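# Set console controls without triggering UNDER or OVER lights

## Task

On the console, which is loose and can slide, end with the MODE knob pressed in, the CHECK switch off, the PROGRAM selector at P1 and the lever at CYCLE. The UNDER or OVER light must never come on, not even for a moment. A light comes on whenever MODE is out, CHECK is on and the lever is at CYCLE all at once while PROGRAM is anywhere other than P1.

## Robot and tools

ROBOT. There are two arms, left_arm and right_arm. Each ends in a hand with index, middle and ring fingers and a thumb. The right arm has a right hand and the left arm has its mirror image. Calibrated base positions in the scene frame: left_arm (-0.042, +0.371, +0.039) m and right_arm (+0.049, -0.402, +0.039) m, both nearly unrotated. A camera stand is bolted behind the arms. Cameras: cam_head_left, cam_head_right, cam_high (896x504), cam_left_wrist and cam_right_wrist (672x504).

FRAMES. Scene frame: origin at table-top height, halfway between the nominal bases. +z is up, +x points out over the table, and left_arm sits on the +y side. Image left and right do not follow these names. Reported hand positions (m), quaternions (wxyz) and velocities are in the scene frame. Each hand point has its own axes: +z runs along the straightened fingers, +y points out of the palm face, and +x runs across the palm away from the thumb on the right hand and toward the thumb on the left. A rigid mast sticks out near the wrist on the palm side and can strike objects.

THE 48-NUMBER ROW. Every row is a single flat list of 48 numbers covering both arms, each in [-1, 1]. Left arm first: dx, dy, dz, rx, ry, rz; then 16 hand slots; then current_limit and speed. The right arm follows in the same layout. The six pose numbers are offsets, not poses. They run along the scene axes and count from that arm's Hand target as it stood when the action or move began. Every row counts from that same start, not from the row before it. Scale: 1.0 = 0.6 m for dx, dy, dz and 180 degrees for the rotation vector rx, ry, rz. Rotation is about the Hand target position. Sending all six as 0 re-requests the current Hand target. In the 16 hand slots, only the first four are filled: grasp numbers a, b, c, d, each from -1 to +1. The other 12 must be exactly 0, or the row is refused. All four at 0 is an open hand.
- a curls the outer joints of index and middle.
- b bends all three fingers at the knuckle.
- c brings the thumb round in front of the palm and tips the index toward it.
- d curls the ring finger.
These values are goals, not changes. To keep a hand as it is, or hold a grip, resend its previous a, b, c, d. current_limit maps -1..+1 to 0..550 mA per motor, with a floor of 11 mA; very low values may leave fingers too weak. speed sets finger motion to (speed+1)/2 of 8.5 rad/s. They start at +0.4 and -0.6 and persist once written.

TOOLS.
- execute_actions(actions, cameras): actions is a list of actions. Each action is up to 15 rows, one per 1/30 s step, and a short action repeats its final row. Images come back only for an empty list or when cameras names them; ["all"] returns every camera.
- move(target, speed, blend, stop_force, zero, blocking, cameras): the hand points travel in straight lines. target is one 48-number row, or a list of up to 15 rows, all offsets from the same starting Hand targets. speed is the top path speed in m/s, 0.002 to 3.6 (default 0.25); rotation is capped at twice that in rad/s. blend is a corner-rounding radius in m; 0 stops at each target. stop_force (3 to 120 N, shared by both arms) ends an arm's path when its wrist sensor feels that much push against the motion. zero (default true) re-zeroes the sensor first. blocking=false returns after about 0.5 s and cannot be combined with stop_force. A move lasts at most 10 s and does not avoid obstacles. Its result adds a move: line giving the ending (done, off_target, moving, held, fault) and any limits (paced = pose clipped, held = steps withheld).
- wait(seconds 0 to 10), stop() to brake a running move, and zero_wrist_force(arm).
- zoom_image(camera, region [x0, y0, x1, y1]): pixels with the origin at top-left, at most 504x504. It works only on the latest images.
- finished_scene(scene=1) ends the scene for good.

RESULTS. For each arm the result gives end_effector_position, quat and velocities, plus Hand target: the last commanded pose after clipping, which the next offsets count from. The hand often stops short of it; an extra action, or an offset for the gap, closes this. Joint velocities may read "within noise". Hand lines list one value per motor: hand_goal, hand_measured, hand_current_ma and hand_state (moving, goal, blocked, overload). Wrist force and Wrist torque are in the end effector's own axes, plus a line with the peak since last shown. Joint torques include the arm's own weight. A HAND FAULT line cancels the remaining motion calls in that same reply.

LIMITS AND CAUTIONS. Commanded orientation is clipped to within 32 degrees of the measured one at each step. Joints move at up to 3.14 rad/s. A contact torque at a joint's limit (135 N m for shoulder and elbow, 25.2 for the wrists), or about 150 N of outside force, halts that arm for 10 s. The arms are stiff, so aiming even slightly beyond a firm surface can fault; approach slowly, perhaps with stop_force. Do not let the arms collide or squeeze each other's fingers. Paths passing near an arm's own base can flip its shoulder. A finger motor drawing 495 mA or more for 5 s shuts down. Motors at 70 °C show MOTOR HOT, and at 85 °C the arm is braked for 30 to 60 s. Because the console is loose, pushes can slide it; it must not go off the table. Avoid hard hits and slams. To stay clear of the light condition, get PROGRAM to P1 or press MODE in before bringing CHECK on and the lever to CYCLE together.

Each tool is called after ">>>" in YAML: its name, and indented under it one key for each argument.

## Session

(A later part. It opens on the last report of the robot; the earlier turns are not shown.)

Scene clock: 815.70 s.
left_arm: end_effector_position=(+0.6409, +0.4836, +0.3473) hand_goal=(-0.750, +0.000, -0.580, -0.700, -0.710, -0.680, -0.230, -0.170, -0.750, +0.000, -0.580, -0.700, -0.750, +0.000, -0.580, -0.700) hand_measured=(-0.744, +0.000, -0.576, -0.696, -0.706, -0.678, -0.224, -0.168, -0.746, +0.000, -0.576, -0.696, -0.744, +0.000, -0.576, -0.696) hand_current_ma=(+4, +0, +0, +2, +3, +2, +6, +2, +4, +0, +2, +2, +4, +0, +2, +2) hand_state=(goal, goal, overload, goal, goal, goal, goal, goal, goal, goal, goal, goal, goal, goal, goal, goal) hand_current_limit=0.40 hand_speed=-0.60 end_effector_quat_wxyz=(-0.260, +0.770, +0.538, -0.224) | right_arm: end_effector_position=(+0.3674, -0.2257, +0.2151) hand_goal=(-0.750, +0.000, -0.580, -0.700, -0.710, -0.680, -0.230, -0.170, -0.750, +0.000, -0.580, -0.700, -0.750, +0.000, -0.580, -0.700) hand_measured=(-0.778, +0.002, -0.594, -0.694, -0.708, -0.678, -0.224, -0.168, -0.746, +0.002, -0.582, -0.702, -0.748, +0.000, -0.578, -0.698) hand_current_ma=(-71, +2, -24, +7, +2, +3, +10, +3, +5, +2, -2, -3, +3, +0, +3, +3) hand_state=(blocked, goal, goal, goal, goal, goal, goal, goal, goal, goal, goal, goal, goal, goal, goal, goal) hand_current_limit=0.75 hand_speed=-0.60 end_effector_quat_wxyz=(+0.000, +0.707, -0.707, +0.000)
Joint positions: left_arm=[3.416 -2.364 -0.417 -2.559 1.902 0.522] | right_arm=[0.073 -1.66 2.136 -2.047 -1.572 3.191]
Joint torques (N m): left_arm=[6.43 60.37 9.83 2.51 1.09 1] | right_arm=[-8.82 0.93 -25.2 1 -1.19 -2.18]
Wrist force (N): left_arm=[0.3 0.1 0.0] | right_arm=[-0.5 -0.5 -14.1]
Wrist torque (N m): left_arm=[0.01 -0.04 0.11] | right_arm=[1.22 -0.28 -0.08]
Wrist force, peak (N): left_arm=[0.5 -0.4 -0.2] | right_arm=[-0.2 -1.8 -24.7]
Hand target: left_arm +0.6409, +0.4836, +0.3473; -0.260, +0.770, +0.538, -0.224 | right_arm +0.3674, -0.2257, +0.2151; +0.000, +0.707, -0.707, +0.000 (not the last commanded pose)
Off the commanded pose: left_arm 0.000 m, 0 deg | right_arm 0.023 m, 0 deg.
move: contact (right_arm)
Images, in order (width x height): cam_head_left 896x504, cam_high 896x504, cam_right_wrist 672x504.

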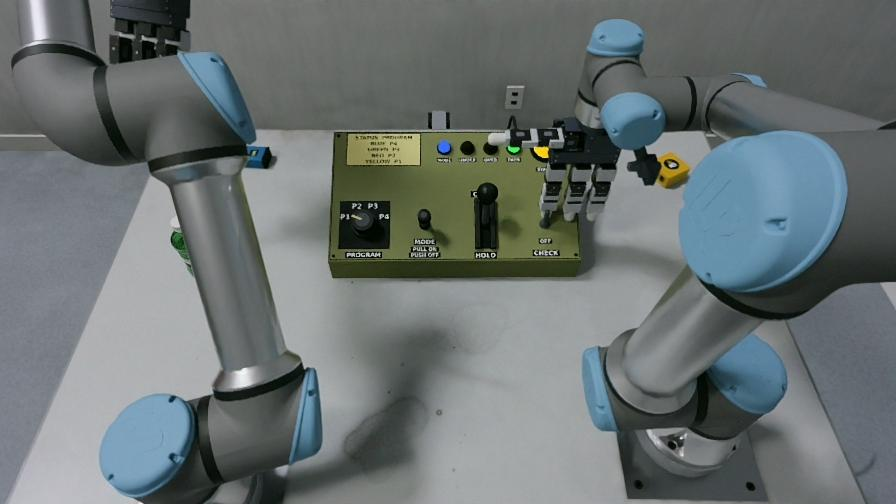

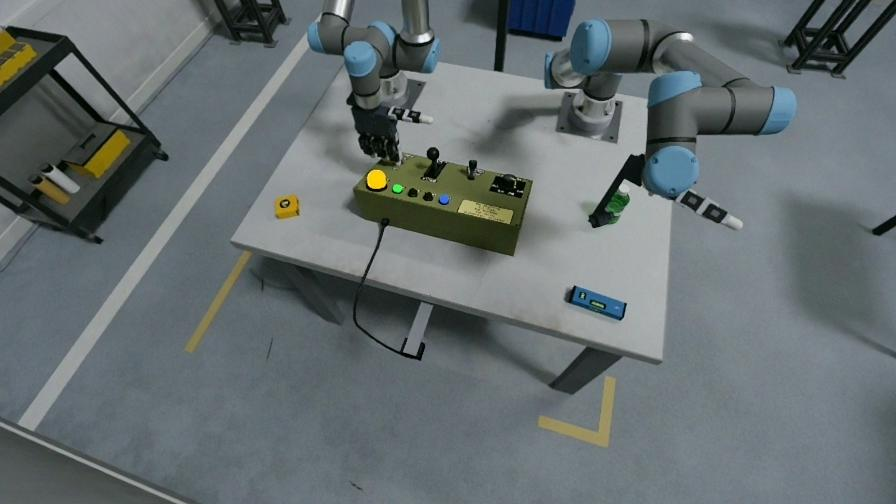

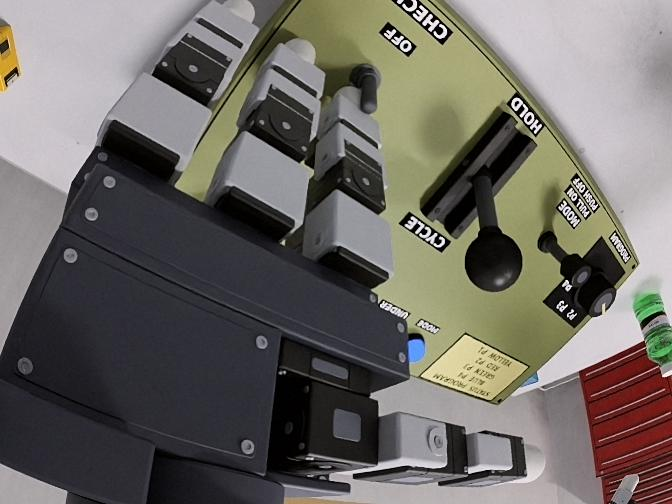

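>>> move:
  target:
    - [0,0,0,0,0,0, 0,0,0,0,0,0,0,0,0,0,0,0,0,0,0,0, 0.4,-0.6, 0.02,0.005,0.015,0,0,0, 0,0,0,0,0,0,0,0,0,0,0,0,0,0,0,0, 0.75,-0.6]
    - [0,0,0,0,0,0, 0,0,0,0,0,0,0,0,0,0,0,0,0,0,0,0, 0.4,-0.6, 0.02,0.005,0.025,0,0,0, 0,0,0,0,0,0,0,0,0,0,0,0,0,0,0,0, 0.75,-0.6]
  speed: 0.04

>>> move:
  target: [0,0,0,0,0,0, 0,0,0,0,0,0,0,0,0,0,0,0,0,0,0,0, 0.4,-0.6, -0.0667,0,-0.0167,0,0,0, 0,0,0,0,0,0,0,0,0,0,0,0,0,0,0,0, 0.75,-0.6]
  speed: 0.03
  stop_force: 10
  cameras: ["cam_head_left","cam_high","cam_right_wrist"]

>>> zoom_image:
  camera: "cam_high"
  region: [360, 110, 460, 210]

>>> zoom_image:
  camera: "cam_right_wrist"
  region: [180, 0, 480, 200]

Scene clock: 831.33 s.
left_arm: end_effector_position=(+0.6409, +0.4836, +0.3473) hand_goal=(-0.750, +0.000, -0.580, -0.700, -0.710, -0.680, -0.230, -0.170, -0.750, +0.000, -0.580, -0.700, -0.750, +0.000, -0.580, -0.700) hand_measured=(-0.744, +0.000, -0.576, -0.696, -0.706, -0.678, -0.224, -0.168, -0.746, +0.000, -0.576, -0.696, -0.744, +0.000, -0.576, -0.696) hand_current_ma=(+4, +0, +0, +2, +3, +2, +6, +2, +4, +0, +2, +2, +4, +0, +2, +2) hand_state=(goal, goal, overload, goal, goal, goal, goal, goal, goal, goal, goal, goal, goal, goal, goal, goal) hand_current_limit=0.40 hand_speed=-0.60 end_effector_quat_wxyz=(-0.260, +0.770, +0.538, -0.224) | right_arm: end_effector_position=(+0.3794, -0.2227, +0.2300) hand_goal=(-0.750, +0.000, -0.580, -0.700, -0.710, -0.680, -0.230, -0.170, -0.750, +0.000, -0.580, -0.700, -0.750, +0.000, -0.580, -0.700) hand_measured=(-0.752, +0.002, -0.582, -0.698, -0.708, -0.678, -0.224, -0.168, -0.746, +0.002, -0.582, -0.702, -0.748, +0.000, -0.578, -0.698) hand_current_ma=(-1, +3, -3, +2, +2, +3, +10, +3, +5, +2, -2, -3, +3, +0, +3, +3) hand_state=(goal, goal, goal, goal, goal, goal, goal, goal, goal, goal, goal, goal, goal, goal, goal, goal) hand_current_limit=0.75 hand_speed=-0.60 end_effector_quat_wxyz=(+0.000, +0.707, -0.707, +0.000)
Joint positions: left_arm=[3.416 -2.364 -0.417 -2.559 1.902 0.522] | right_arm=[0.079 -1.646 2.081 -2.006 -1.572 3.197]
Joint torques (N m): left_arm=[6.65 59.95 9.71 2.49 0.99 0.94] | right_arm=[12.26 -32.04 -30.86 -0.88 1.3 2.1]
Wrist force (N): left_arm=[0.1 -0.1 0.0] | right_arm=[-0.7 -0.2 0.1]
Wrist torque (N m): left_arm=[-0.01 -0.02 0.09] | right_arm=[-0.03 0.02 -0.09]
Wrist force, peak (N): left_arm=[0.4 -0.5 -0.4] | right_arm=[-0.6 -0.5 -15.0]
Hand target: left_arm +0.6409, +0.4836, +0.3473; -0.260, +0.770, +0.538, -0.224 | right_arm +0.3794, -0.2227, +0.2301; +0.000, +0.707, -0.707, +0.000
Off the commanded pose: left_arm 0.000 m, 0 deg | right_arm 0.000 m, 0 deg.
move: done

Scene clock: 833.83 s.
left_arm: end_effector_position=(+0.6409, +0.4836, +0.3473) hand_goal=(-0.750, +0.000, -0.580, -0.700, -0.710, -0.680, -0.230, -0.170, -0.750, +0.000, -0.580, -0.700, -0.750, +0.000, -0.580, -0.700) hand_measured=(-0.744, +0.000, -0.576, -0.696, -0.706, -0.678, -0.224, -0.168, -0.746, +0.000, -0.576, -0.696, -0.744, +0.000, -0.576, -0.696) hand_current_ma=(+4, +0, +0, +2, +3, +2, +6, +2, +4, +0, +2, +2, +4, +0, +2, +2) hand_state=(goal, goal, overload, goal, goal, goal, goal, goal, goal, goal, goal, goal, goal, goal, goal, goal) hand_current_limit=0.40 hand_speed=-0.60 end_effector_quat_wxyz=(-0.260, +0.770, +0.538, -0.224) | right_arm: end_effector_position=(+0.3394, -0.2227, +0.2201) hand_goal=(-0.750, +0.000, -0.580, -0.700, -0.710, -0.680, -0.230, -0.170, -0.750, +0.000, -0.580, -0.700, -0.750, +0.000, -0.580, -0.700) hand_measured=(-0.868, -0.002, -0.656, -0.722, -0.708, -0.678, -0.224, -0.168, -0.746, +0.002, -0.582, -0.702, -0.748, +0.000, -0.578, -0.698) hand_current_ma=(-460, -2, -239, -48, +2, +3, +10, +3, +5, +2, -2, -3, +3, +0, +3, +3) hand_state=(blocked, goal, blocked, blocked, goal, goal, goal, goal, goal, goal, goal, goal, goal, goal, goal, goal) hand_current_limit=0.75 hand_speed=-0.60 end_effector_quat_wxyz=(+0.000, +0.707, -0.707, +0.000)
Joint positions: left_arm=[3.416 -2.364 -0.417 -2.559 1.902 0.522] | right_arm=[0.085 -1.733 2.183 -2.021 -1.572 3.203]
Joint torques (N m): left_arm=[5.68 60.95 9.67 2.53 1.14 0.94] | right_arm=[14.07 -25.23 -3.6 -1.4 0.08 1.72]
Wrist force (N): left_arm=[0.2 -0.2 0.0] | right_arm=[-0.8 -7.2 -6.1]
Wrist torque (N m): left_arm=[-0.03 -0.04 0.10] | right_arm=[1.02 -0.18 -0.01]
Wrist force, peak (N): left_arm=[0.3 -0.6 -0.1] | right_arm=[-0.9 -7.8 -7.0]
Hand target: left_arm +0.6409, +0.4836, +0.3473; -0.260, +0.770, +0.538, -0.224 | right_arm +0.3394, -0.2227, +0.2201; +0.000, +0.707, -0.707, +0.000
Off the commanded pose: left_arm 0.000 m, 0 deg | right_arm 0.000 m, 0 deg.
move: done
Images, in order (width x height): cam_head_left 896x504, cam_high 896x504, cam_right_wrist 672x504.

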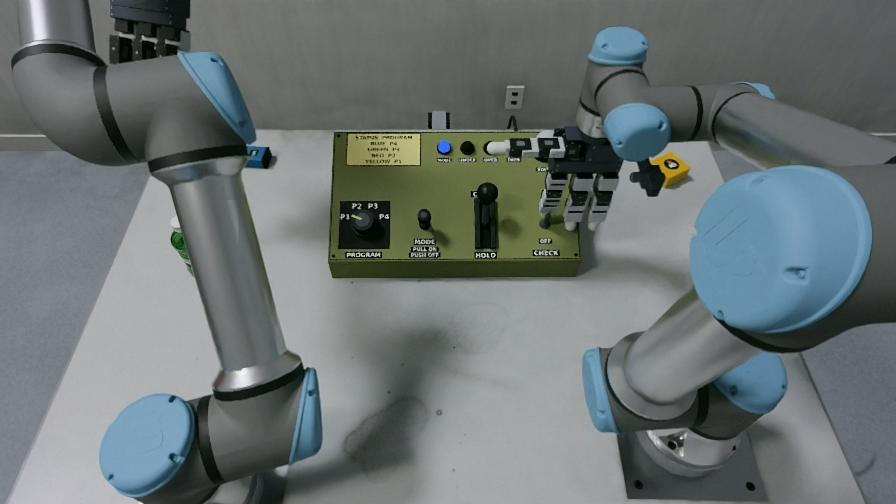

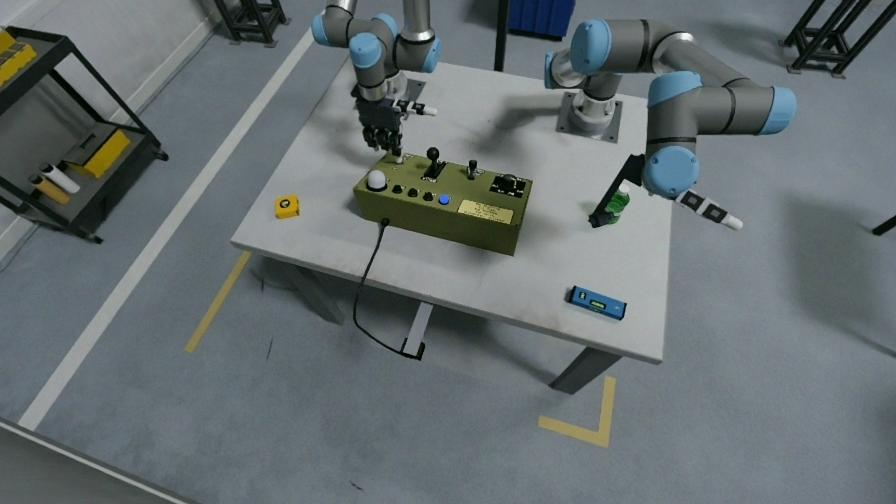

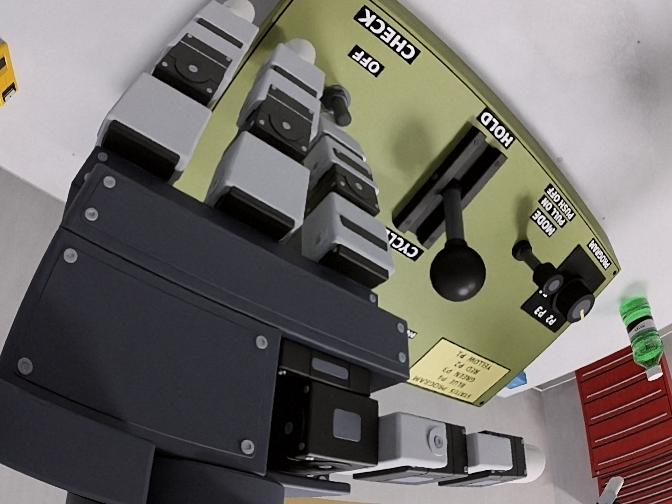

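Scaled by 5.040.

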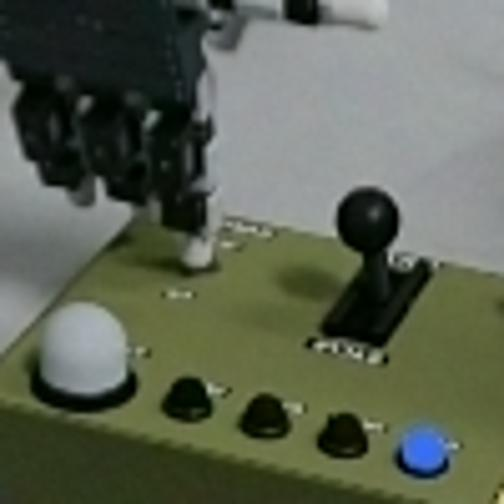

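Scaled by 1.680 from the camera's 672x504 image, which has a finer 960x720 frame.

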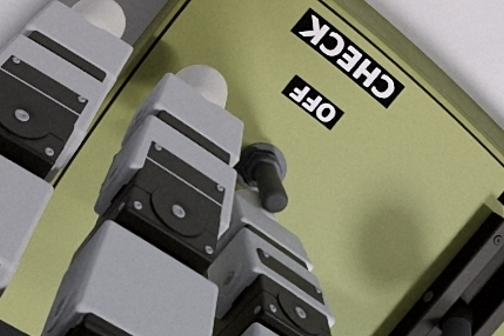

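>>> move:
  target: [0,0,0,0,0,0, 0,0,0,0,0,0,0,0,0,0,0,0,0,0,0,0, 0.4,-0.6, -0.0333,0,-0.01,0,0,0, 0,0,0,0,0,0,0,0,0,0,0,0,0,0,0,0, 0.75,-0.6]
  speed: 0.03
  stop_force: 12
  cameras: ["cam_high","cam_right_wrist"]

>>> zoom_image:
  camera: "cam_high"
  region: [360, 110, 460, 210]

>>> zoom_image:
  camera: "cam_right_wrist"
  region: [180, 0, 480, 200]

Scene clock: 845.10 s.
left_arm: end_effector_position=(+0.6409, +0.4836, +0.3473) hand_goal=(-0.750, +0.000, -0.580, -0.700, -0.710, -0.680, -0.230, -0.170, -0.750, +0.000, -0.580, -0.700, -0.750, +0.000, -0.580, -0.700) hand_measured=(-0.744, +0.000, -0.576, -0.696, -0.706, -0.678, -0.224, -0.168, -0.746, +0.000, -0.576, -0.696, -0.744, +0.000, -0.576, -0.696) hand_current_ma=(+4, +0, +0, +2, +3, +2, +6, +2, +4, +0, +2, +2, +4, +0, +2, +2) hand_state=(goal, goal, overload, goal, goal, goal, goal, goal, goal, goal, goal, goal, goal, goal, goal, goal) hand_current_limit=0.40 hand_speed=-0.60 end_effector_quat_wxyz=(-0.260, +0.770, +0.538, -0.224) | right_arm: end_effector_position=(+0.3194, -0.2227, +0.2141) hand_goal=(-0.750, +0.000, -0.580, -0.700, -0.710, -0.680, -0.230, -0.170, -0.750, +0.000, -0.580, -0.700, -0.750, +0.000, -0.580, -0.700) hand_measured=(-0.940, -0.002, -0.680, -0.748, -0.708, -0.678, -0.224, -0.168, -0.746, +0.002, -0.582, -0.702, -0.748, +0.000, -0.578, -0.698) hand_current_ma=(-481, -1, -338, -127, +2, +3, +10, +3, +5, +2, -2, -3, +3, +0, +3, +3) hand_state=(blocked, goal, blocked, blocked, goal, goal, goal, goal, goal, goal, goal, goal, goal, goal, goal, goal) hand_current_limit=0.75 hand_speed=-0.60 end_effector_quat_wxyz=(+0.000, +0.707, -0.707, +0.000)
Joint positions: left_arm=[3.416 -2.364 -0.417 -2.559 1.902 0.522] | right_arm=[0.088 -1.776 2.234 -2.029 -1.572 3.206]
Joint torques (N m): left_arm=[5.57 59.76 9.59 2.38 0.97 0.89] | right_arm=[11.76 -19.5 -0.9 -1.52 -0.66 1.82]
Wrist force (N): left_arm=[0.2 -0.2 -0.1] | right_arm=[-0.8 -2.6 -14.7]
Wrist torque (N m): left_arm=[-0.02 -0.03 0.10] | right_arm=[1.86 -0.33 -0.05]
Wrist force, peak (N): left_arm=[0.6 -0.2 -0.2] | right_arm=[-0.7 -2.6 -16.1]
Hand target: left_arm +0.6409, +0.4836, +0.3473; -0.260, +0.770, +0.538, -0.224 | right_arm +0.3194, -0.2227, +0.2141; +0.000, +0.707, -0.707, +0.000
Off the commanded pose: left_arm 0.000 m, 0 deg | right_arm 0.000 m, 0 deg.
move: done
Images, in order (width x height): cam_high 896x504, cam_right_wrist 672x504.

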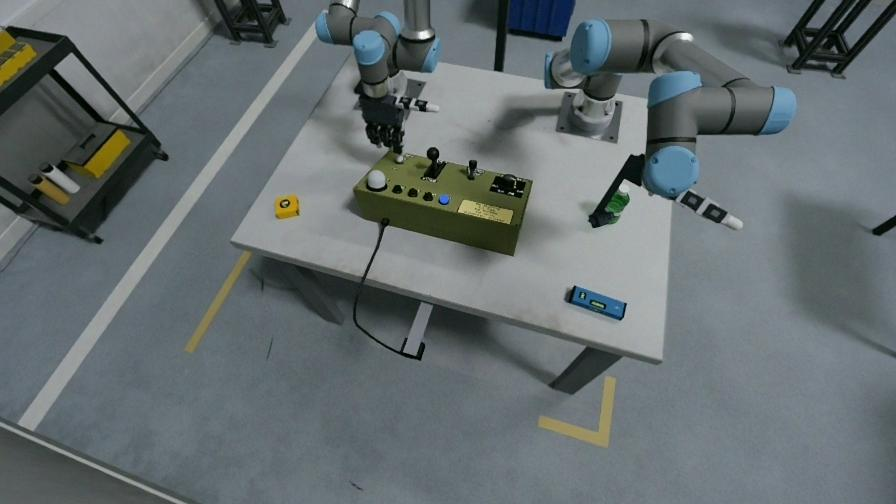

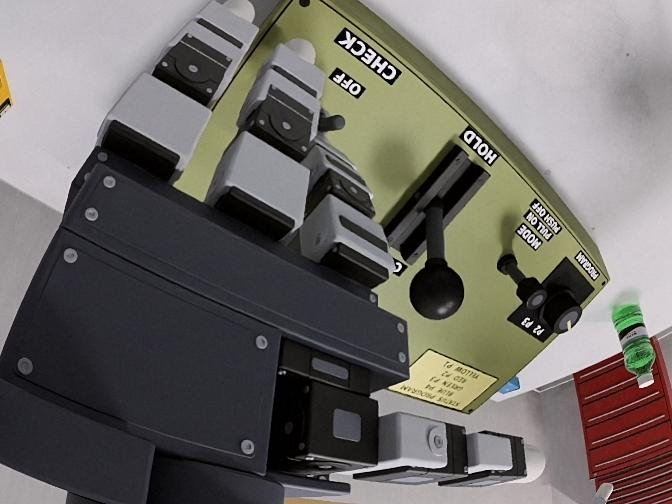

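Scaled by 5.040.

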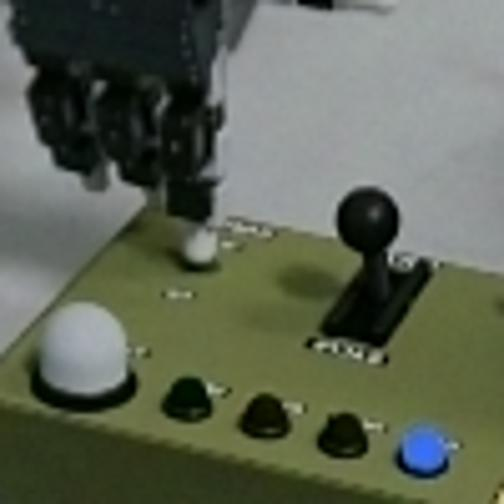

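Scaled by 1.680 from the camera's 672x504 image, which has a finer 960x720 frame.

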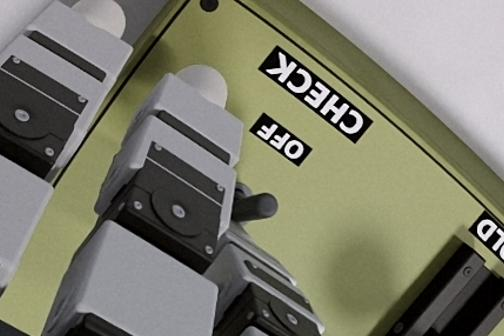

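>>> move:
  target:
    - [0,0,0,0,0,0, 0,0,0,0,0,0,0,0,0,0,0,0,0,0,0,0, 0.4,-0.6, 0.05,0,0.03,0,0,0, 0,0,0,0,0,0,0,0,0,0,0,0,0,0,0,0, 0.75,-0.6]
    - [0,0,0,0,0,0, 0,0,0,0,0,0,0,0,0,0,0,0,0,0,0,0, 0.4,-0.6, 0.05,-0.05,0.22,0,0,0, 0,0,0,0,0,0,0,0,0,0,0,0,0,0,0,0, 0.75,-0.6]
  speed: [0.08,0.15]
  blend: [0.01,0]
  cameras: ["cam_head_left","cam_head_right","cam_high","cam_right_wrist"]

>>> zoom_image:
  camera: "cam_high"
  region: [360, 110, 500, 210]

>>> zoom_image:
  camera: "cam_head_left"
  region: [400, 130, 600, 290]

Scene clock: 855.57 s.
left_arm: end_effector_position=(+0.6409, +0.4836, +0.3473) hand_goal=(-0.750, +0.000, -0.580, -0.700, -0.710, -0.680, -0.230, -0.170, -0.750, +0.000, -0.580, -0.700, -0.750, +0.000, -0.580, -0.700) hand_measured=(-0.744, +0.000, -0.576, -0.696, -0.706, -0.678, -0.224, -0.168, -0.746, +0.000, -0.576, -0.696, -0.744, +0.000, -0.576, -0.696) hand_current_ma=(+4, +0, +0, +2, +3, +2, +6, +2, +4, +0, +2, +2, +4, +0, +2, +2) hand_state=(goal, goal, overload, goal, goal, goal, goal, goal, goal, goal, goal, goal, goal, goal, goal, goal) hand_current_limit=0.40 hand_speed=-0.60 end_effector_quat_wxyz=(-0.260, +0.770, +0.538, -0.224) | right_arm: end_effector_position=(+0.3494, -0.2526, +0.3460) hand_goal=(-0.750, +0.000, -0.580, -0.700, -0.710, -0.680, -0.230, -0.170, -0.750, +0.000, -0.580, -0.700, -0.750, +0.000, -0.580, -0.700) hand_measured=(-0.752, -0.002, -0.582, -0.702, -0.708, -0.678, -0.224, -0.168, -0.746, +0.002, -0.582, -0.702, -0.748, +0.000, -0.578, -0.698) hand_current_ma=(-1, -1, -3, -3, +2, +3, +10, +3, +5, +2, -2, -3, +3, +0, +3, +3) hand_state=(goal, goal, goal, goal, goal, goal, goal, goal, goal, goal, goal, goal, goal, goal, goal, goal) hand_current_limit=0.75 hand_speed=-0.60 end_effector_quat_wxyz=(+0.000, +0.707, -0.707, +0.000)
Joint positions: left_arm=[3.416 -2.364 -0.417 -2.559 1.902 0.522] | right_arm=[0.006 -1.825 1.92 -1.665 -1.572 3.124]
Joint torques (N m): left_arm=[5.49 60.79 9.78 2.48 0.84 0.95] | right_arm=[-6.71 -25.89 -33.33 -1 1.42 -2.19]
Wrist force (N): left_arm=[0.0 -0.2 -0.1] | right_arm=[-0.7 0.0 0.1]
Wrist torque (N m): left_arm=[-0.02 -0.02 0.08] | right_arm=[0.00 0.03 0.00]
Wrist force, peak (N): left_arm=[0.4 -0.5 0.0] | right_arm=[-0.9 -2.8 -15.0]
Hand target: left_arm +0.6409, +0.4836, +0.3473; -0.260, +0.770, +0.538, -0.224 | right_arm +0.3494, -0.2527, +0.3461; +0.000, +0.707, -0.707, +0.000
Off the commanded pose: left_arm 0.000 m, 0 deg | right_arm 0.000 m, 0 deg.
move: done
Images, in order (width x height): cam_head_left 896x504, cam_head_right 896x504, cam_high 896x504, cam_right_wrist 672x504.

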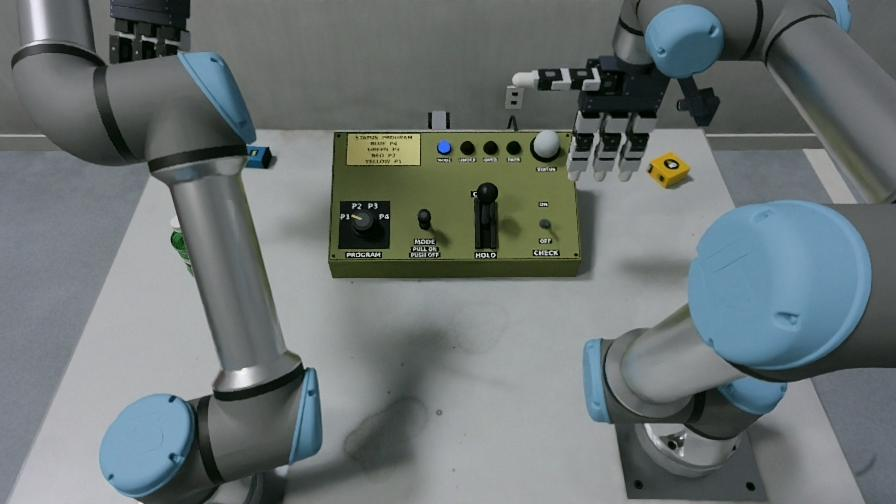

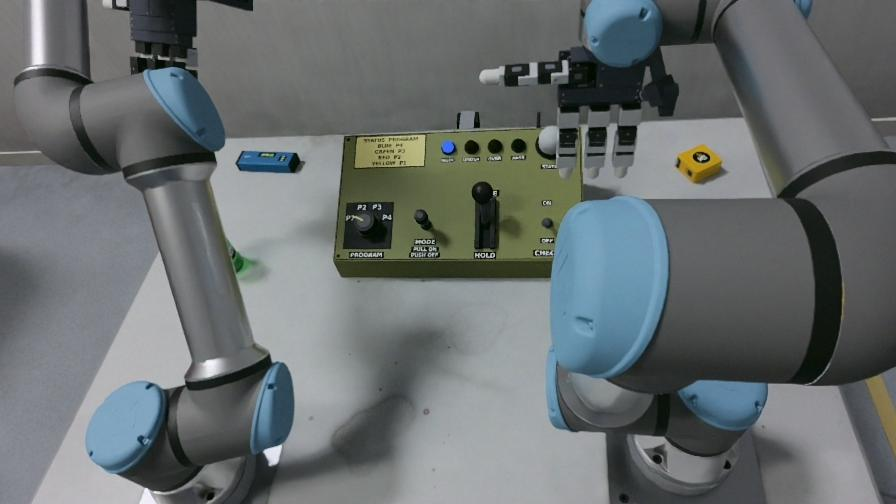

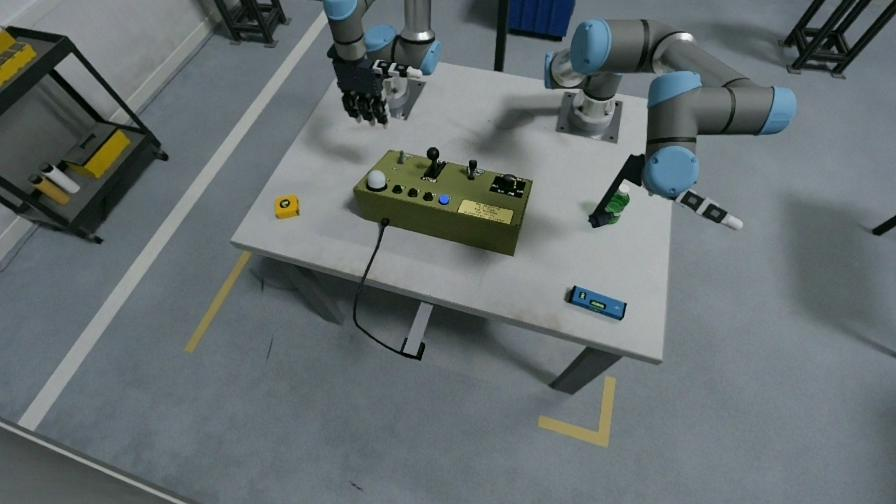

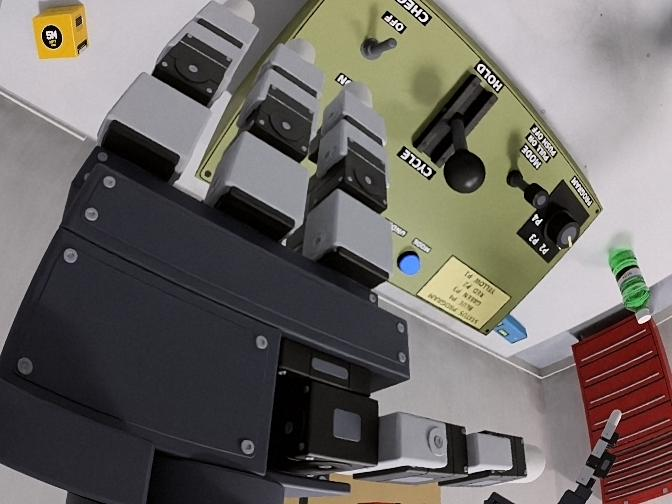

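Scaled by 3.600.

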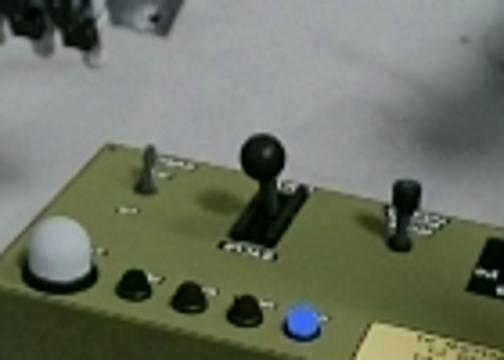

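Scaled by 2.520.

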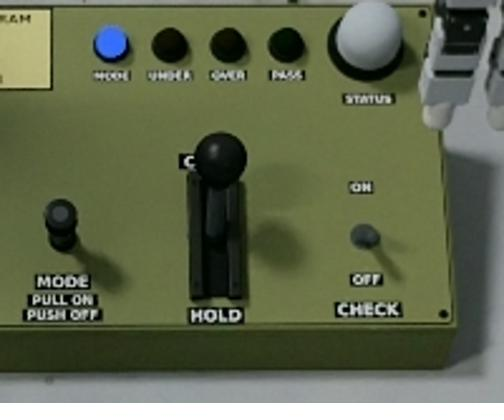

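>>> move:
  target:
    - [0,0,0,0,0,0, 0,0,0,0,0,0,0,0,0,0,0,0,0,0,0,0, 0.4,-0.6, -0.1323,0.4212,0.0232,0,-0.139,0, 0,0,0,0,0,0,0,0,0,0,0,0,0,0,0,0, 0.75,-0.6]
    - [0,0,0,0,0,0, 0,0,0,0,0,0,0,0,0,0,0,0,0,0,0,0, 0.4,-0.6, -0.1257,0.5553,-0.1418,0,-0.139,0, 0,0,0,0,0,0,0,0,0,0,0,0,0,0,0,0, 0.75,-0.6]
  speed: [0.25,0.15]
  blend: [0.03,0]
  cameras: ["cam_head_left","cam_head_right","cam_high","cam_right_wrist"]

>>> zoom_image:
  camera: "cam_high"
  region: [400, 90, 520, 210]

>>> zoom_image:
  camera: "cam_head_left"
  region: [340, 130, 520, 290]

>>> zoom_image:
  camera: "cam_right_wrist"
  region: [180, 0, 580, 220]

Scene clock: 899.43 s.
left_arm: end_effector_position=(+0.6409, +0.4836, +0.3473) hand_goal=(-0.750, +0.000, -0.580, -0.700, -0.710, -0.680, -0.230, -0.170, -0.750, +0.000, -0.580, -0.700, -0.750, +0.000, -0.580, -0.700) hand_measured=(-0.744, +0.000, -0.576, -0.696, -0.706, -0.678, -0.224, -0.168, -0.746, +0.000, -0.576, -0.696, -0.744, +0.000, -0.576, -0.696) hand_current_ma=(+4, +0, +0, +2, +3, +2, +6, +2, +4, +0, +2, +2, +4, +0, +2, +2) hand_state=(goal, goal, overload, goal, goal, goal, goal, goal, goal, goal, goal, goal, goal, goal, goal, goal) hand_current_limit=0.40 hand_speed=-0.60 end_effector_quat_wxyz=(-0.260, +0.770, +0.538, -0.224) | right_arm: end_effector_position=(+0.2739, +0.0804, +0.2612) hand_goal=(-0.750, +0.000, -0.580, -0.700, -0.710, -0.680, -0.230, -0.170, -0.750, +0.000, -0.580, -0.700, -0.750, +0.000, -0.580, -0.700) hand_measured=(-0.748, -0.002, -0.582, -0.702, -0.708, -0.678, -0.224, -0.168, -0.746, +0.002, -0.582, -0.702, -0.748, +0.000, -0.578, -0.698) hand_current_ma=(+3, -1, -1, -3, +2, +3, +10, +3, +5, +2, -1, -3, +3, +0, +3, +3) hand_state=(goal, goal, goal, goal, goal, goal, goal, goal, goal, goal, goal, goal, goal, goal, goal, goal) hand_current_limit=0.75 hand_speed=-0.60 end_effector_quat_wxyz=(-0.153, +0.690, -0.690, +0.153)
Joint positions: left_arm=[3.416 -2.364 -0.417 -2.559 1.902 0.522] | right_arm=[0.907 -1.508 1.896 -2.246 -1.904 3.976]
Joint torques (N m): left_arm=[5.67 59.96 9.59 2.45 0.76 0.96] | right_arm=[13.07 -13.91 -31.67 -4.85 -1.96 2]
Wrist force (N): left_arm=[0.3 -0.3 -0.1] | right_arm=[-0.7 -1.2 0.2]
Wrist torque (N m): left_arm=[-0.04 -0.05 0.11] | right_arm=[0.00 -0.02 -0.16]
Wrist force, peak (N): left_arm=[0.4 -0.4 -0.2] | right_arm=[-0.7 -1.3 0.4]
Hand target: left_arm +0.6409, +0.4836, +0.3473; -0.260, +0.770, +0.538, -0.224 | right_arm +0.2740, +0.0805, +0.2610; -0.153, +0.690, -0.690, +0.153
Off the commanded pose: left_arm 0.000 m, 0 deg | right_arm 0.000 m, 0 deg.
move: done
Images, in order (width x height): cam_head_left 896x504, cam_head_right 896x504, cam_high 896x504, cam_right_wrist 672x504.

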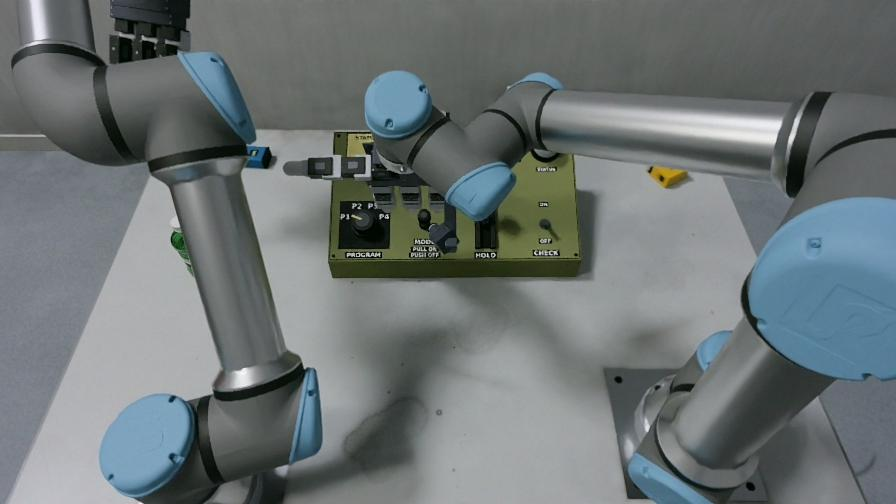

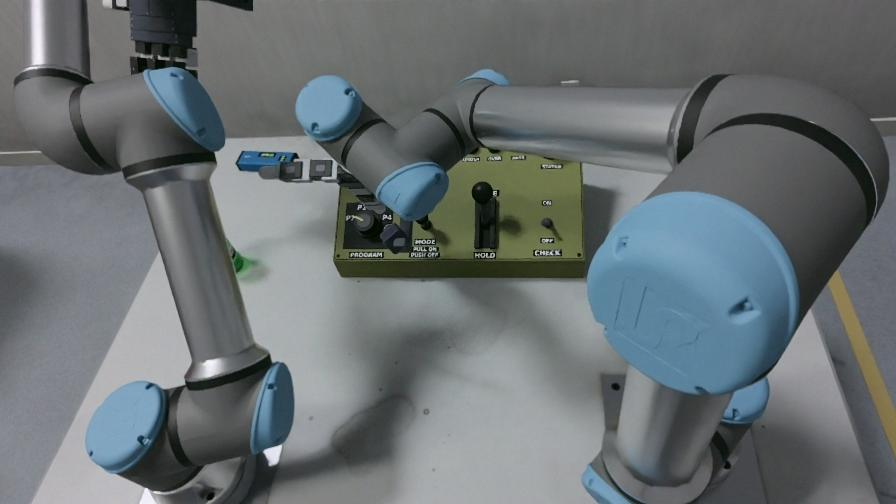

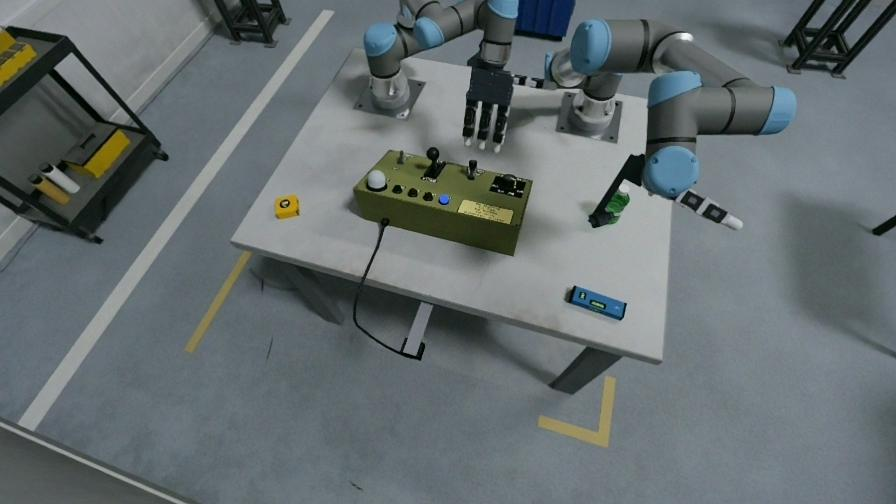

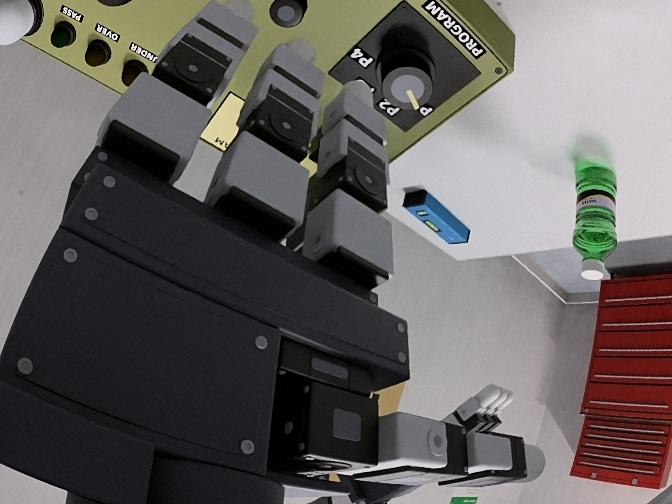

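Scaled by 4.200.

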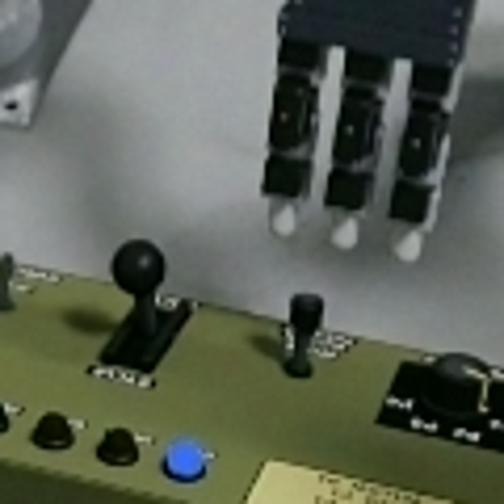

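Scaled by 2.800.

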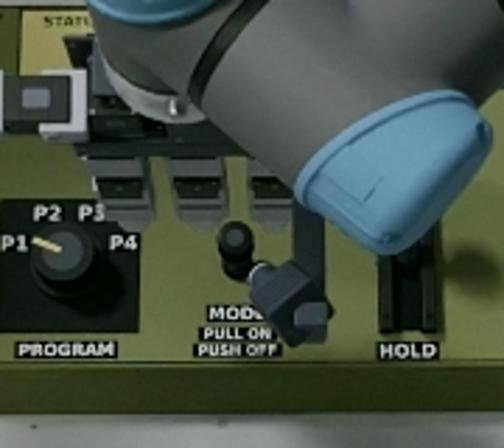

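Scaled by 1.260 from the camera's 672x504 image, which has a finer 960x720 frame.

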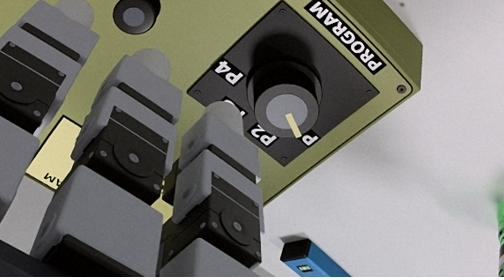

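>>> move:
  target:
    - [0,0,0,0,0,0, 0,0,0,0,0,0,0,0,0,0,0,0,0,0,0,0, 0.4,-0.6, 0,-0.035,0,0,0,0, 0,0,0,0,0,0,0,0,0,0,0,0,0,0,0,0, 0.75,-0.6]
    - [0,0,0,0,0,0, 0,0,0,0,0,0,0,0,0,0,0,0,0,0,0,0, 0.4,-0.6, 0.0233,-0.035,-0.0367,0,0,0, 0,0,0,0,0,0,0,0,0,0,0,0,0,0,0,0, 0.75,-0.6]
  speed: 0.03
  stop_force: 4
  cameras: ["cam_head_left","cam_high","cam_right_wrist"]

>>> zoom_image:
  camera: "cam_high"
  region: [420, 110, 520, 210]

>>> zoom_image:
  camera: "cam_head_left"
  region: [340, 130, 520, 290]

>>> zoom_image:
  camera: "cam_right_wrist"
  region: [180, 0, 480, 200]

Scene clock: 944.97 s.
left_arm: end_effector_position=(+0.6409, +0.4836, +0.3473) hand_goal=(-0.750, +0.000, -0.580, -0.700, -0.710, -0.680, -0.230, -0.170, -0.750, +0.000, -0.580, -0.700, -0.750, +0.000, -0.580, -0.700) hand_measured=(-0.744, +0.000, -0.576, -0.696, -0.706, -0.678, -0.224, -0.168, -0.746, +0.000, -0.576, -0.696, -0.744, +0.000, -0.576, -0.696) hand_current_ma=(+4, +0, +0, +2, +3, +2, +6, +2, +4, +0, +2, +2, +4, +0, +2, +2) hand_state=(goal, goal, overload, goal, goal, goal, goal, goal, goal, goal, goal, goal, goal, goal, goal, goal) hand_current_limit=0.40 hand_speed=-0.60 end_effector_quat_wxyz=(-0.260, +0.770, +0.538, -0.224) | right_arm: end_effector_position=(+0.2880, +0.0595, +0.2390) hand_goal=(-0.750, +0.000, -0.580, -0.700, -0.710, -0.680, -0.230, -0.170, -0.750, +0.000, -0.580, -0.700, -0.750, +0.000, -0.580, -0.700) hand_measured=(-0.748, -0.002, -0.582, -0.702, -0.708, -0.678, -0.224, -0.168, -0.746, +0.002, -0.582, -0.702, -0.748, +0.000, -0.578, -0.698) hand_current_ma=(+3, -1, -1, -3, +2, +3, +10, +3, +5, +2, -1, -3, +3, +0, +3, +3) hand_state=(goal, goal, goal, goal, goal, goal, goal, goal, goal, goal, goal, goal, goal, goal, goal, goal) hand_current_limit=0.75 hand_speed=-0.60 end_effector_quat_wxyz=(-0.153, +0.690, -0.690, +0.153)
Joint positions: left_arm=[3.416 -2.364 -0.417 -2.559 1.902 0.522] | right_arm=[0.856 -1.513 1.968 -2.329 -1.889 3.925]
Joint torques (N m): left_arm=[5.49 59.72 10.1 2.38 0.66 1.04] | right_arm=[-8.56 -12.93 -9.67 -5.01 0.99 -1.87]
Wrist force (N): left_arm=[0.3 -0.2 -0.3] | right_arm=[-0.4 -1.0 0.2]
Wrist torque (N m): left_arm=[0.00 -0.05 0.10] | right_arm=[0.02 -0.05 -0.04]
Wrist force, peak (N): left_arm=[-0.1 -0.5 -0.4] | right_arm=[-0.8 -1.1 0.8]
Hand target: left_arm +0.6409, +0.4836, +0.3473; -0.260, +0.770, +0.538, -0.224 | right_arm +0.2880, +0.0595, +0.2390; -0.153, +0.690, -0.690, +0.153
Off the commanded pose: left_arm 0.000 m, 0 deg | right_arm 0.000 m, 0 deg.
move: done
Images, in order (width x height): cam_head_left 896x504, cam_high 896x504, cam_right_wrist 672x504.

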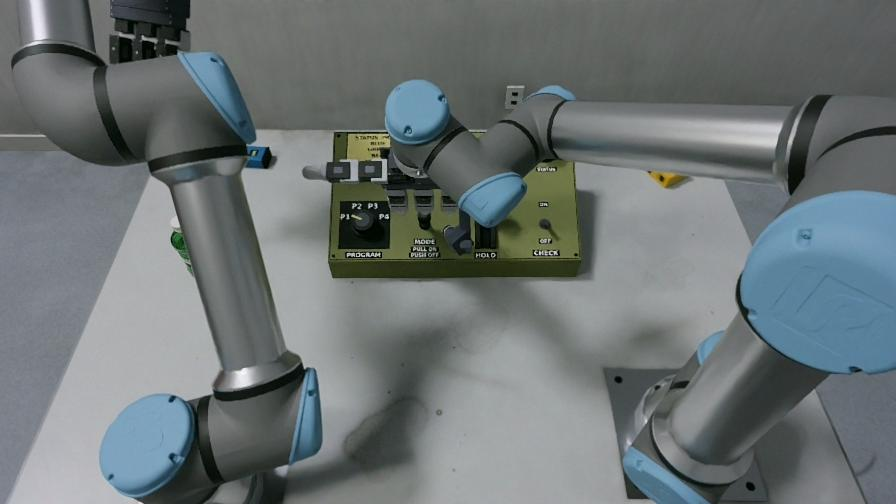

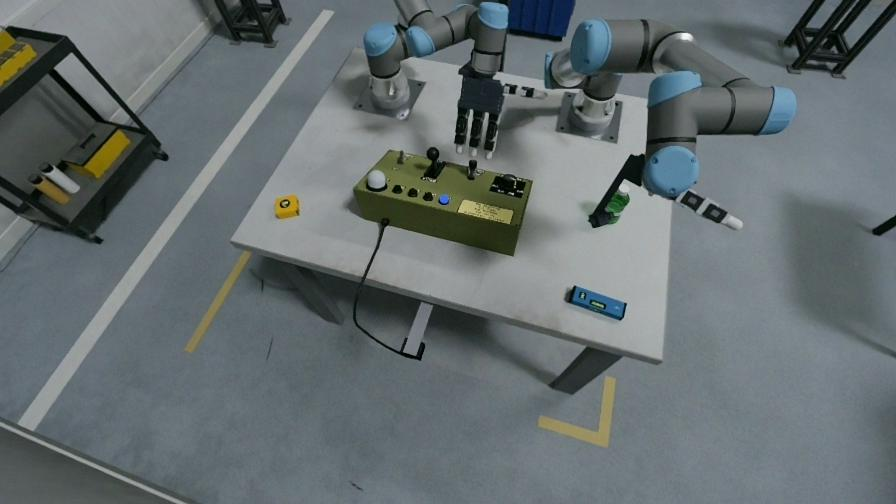

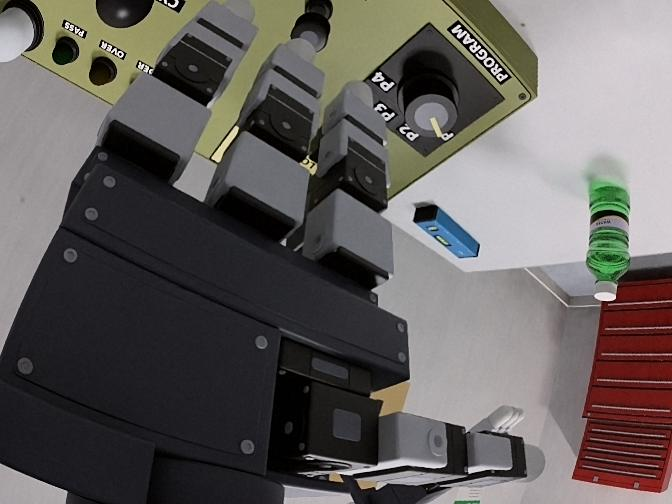

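Scaled by 5.040.

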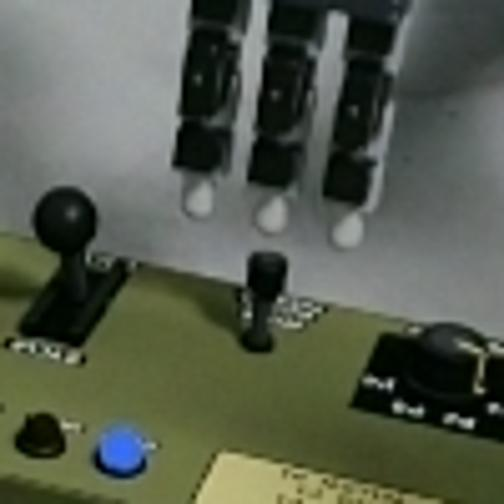

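Scaled by 2.800.

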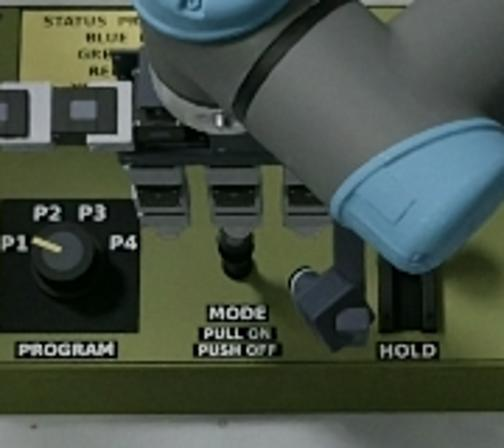

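Scaled by 1.680 from the camera's 672x504 image, which has a finer 960x720 frame.

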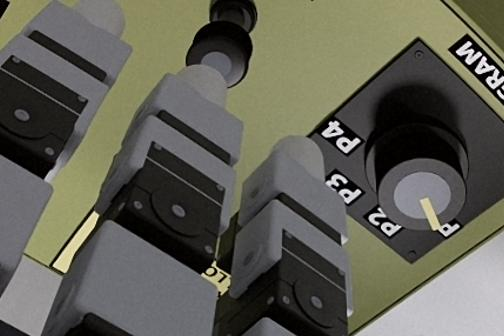

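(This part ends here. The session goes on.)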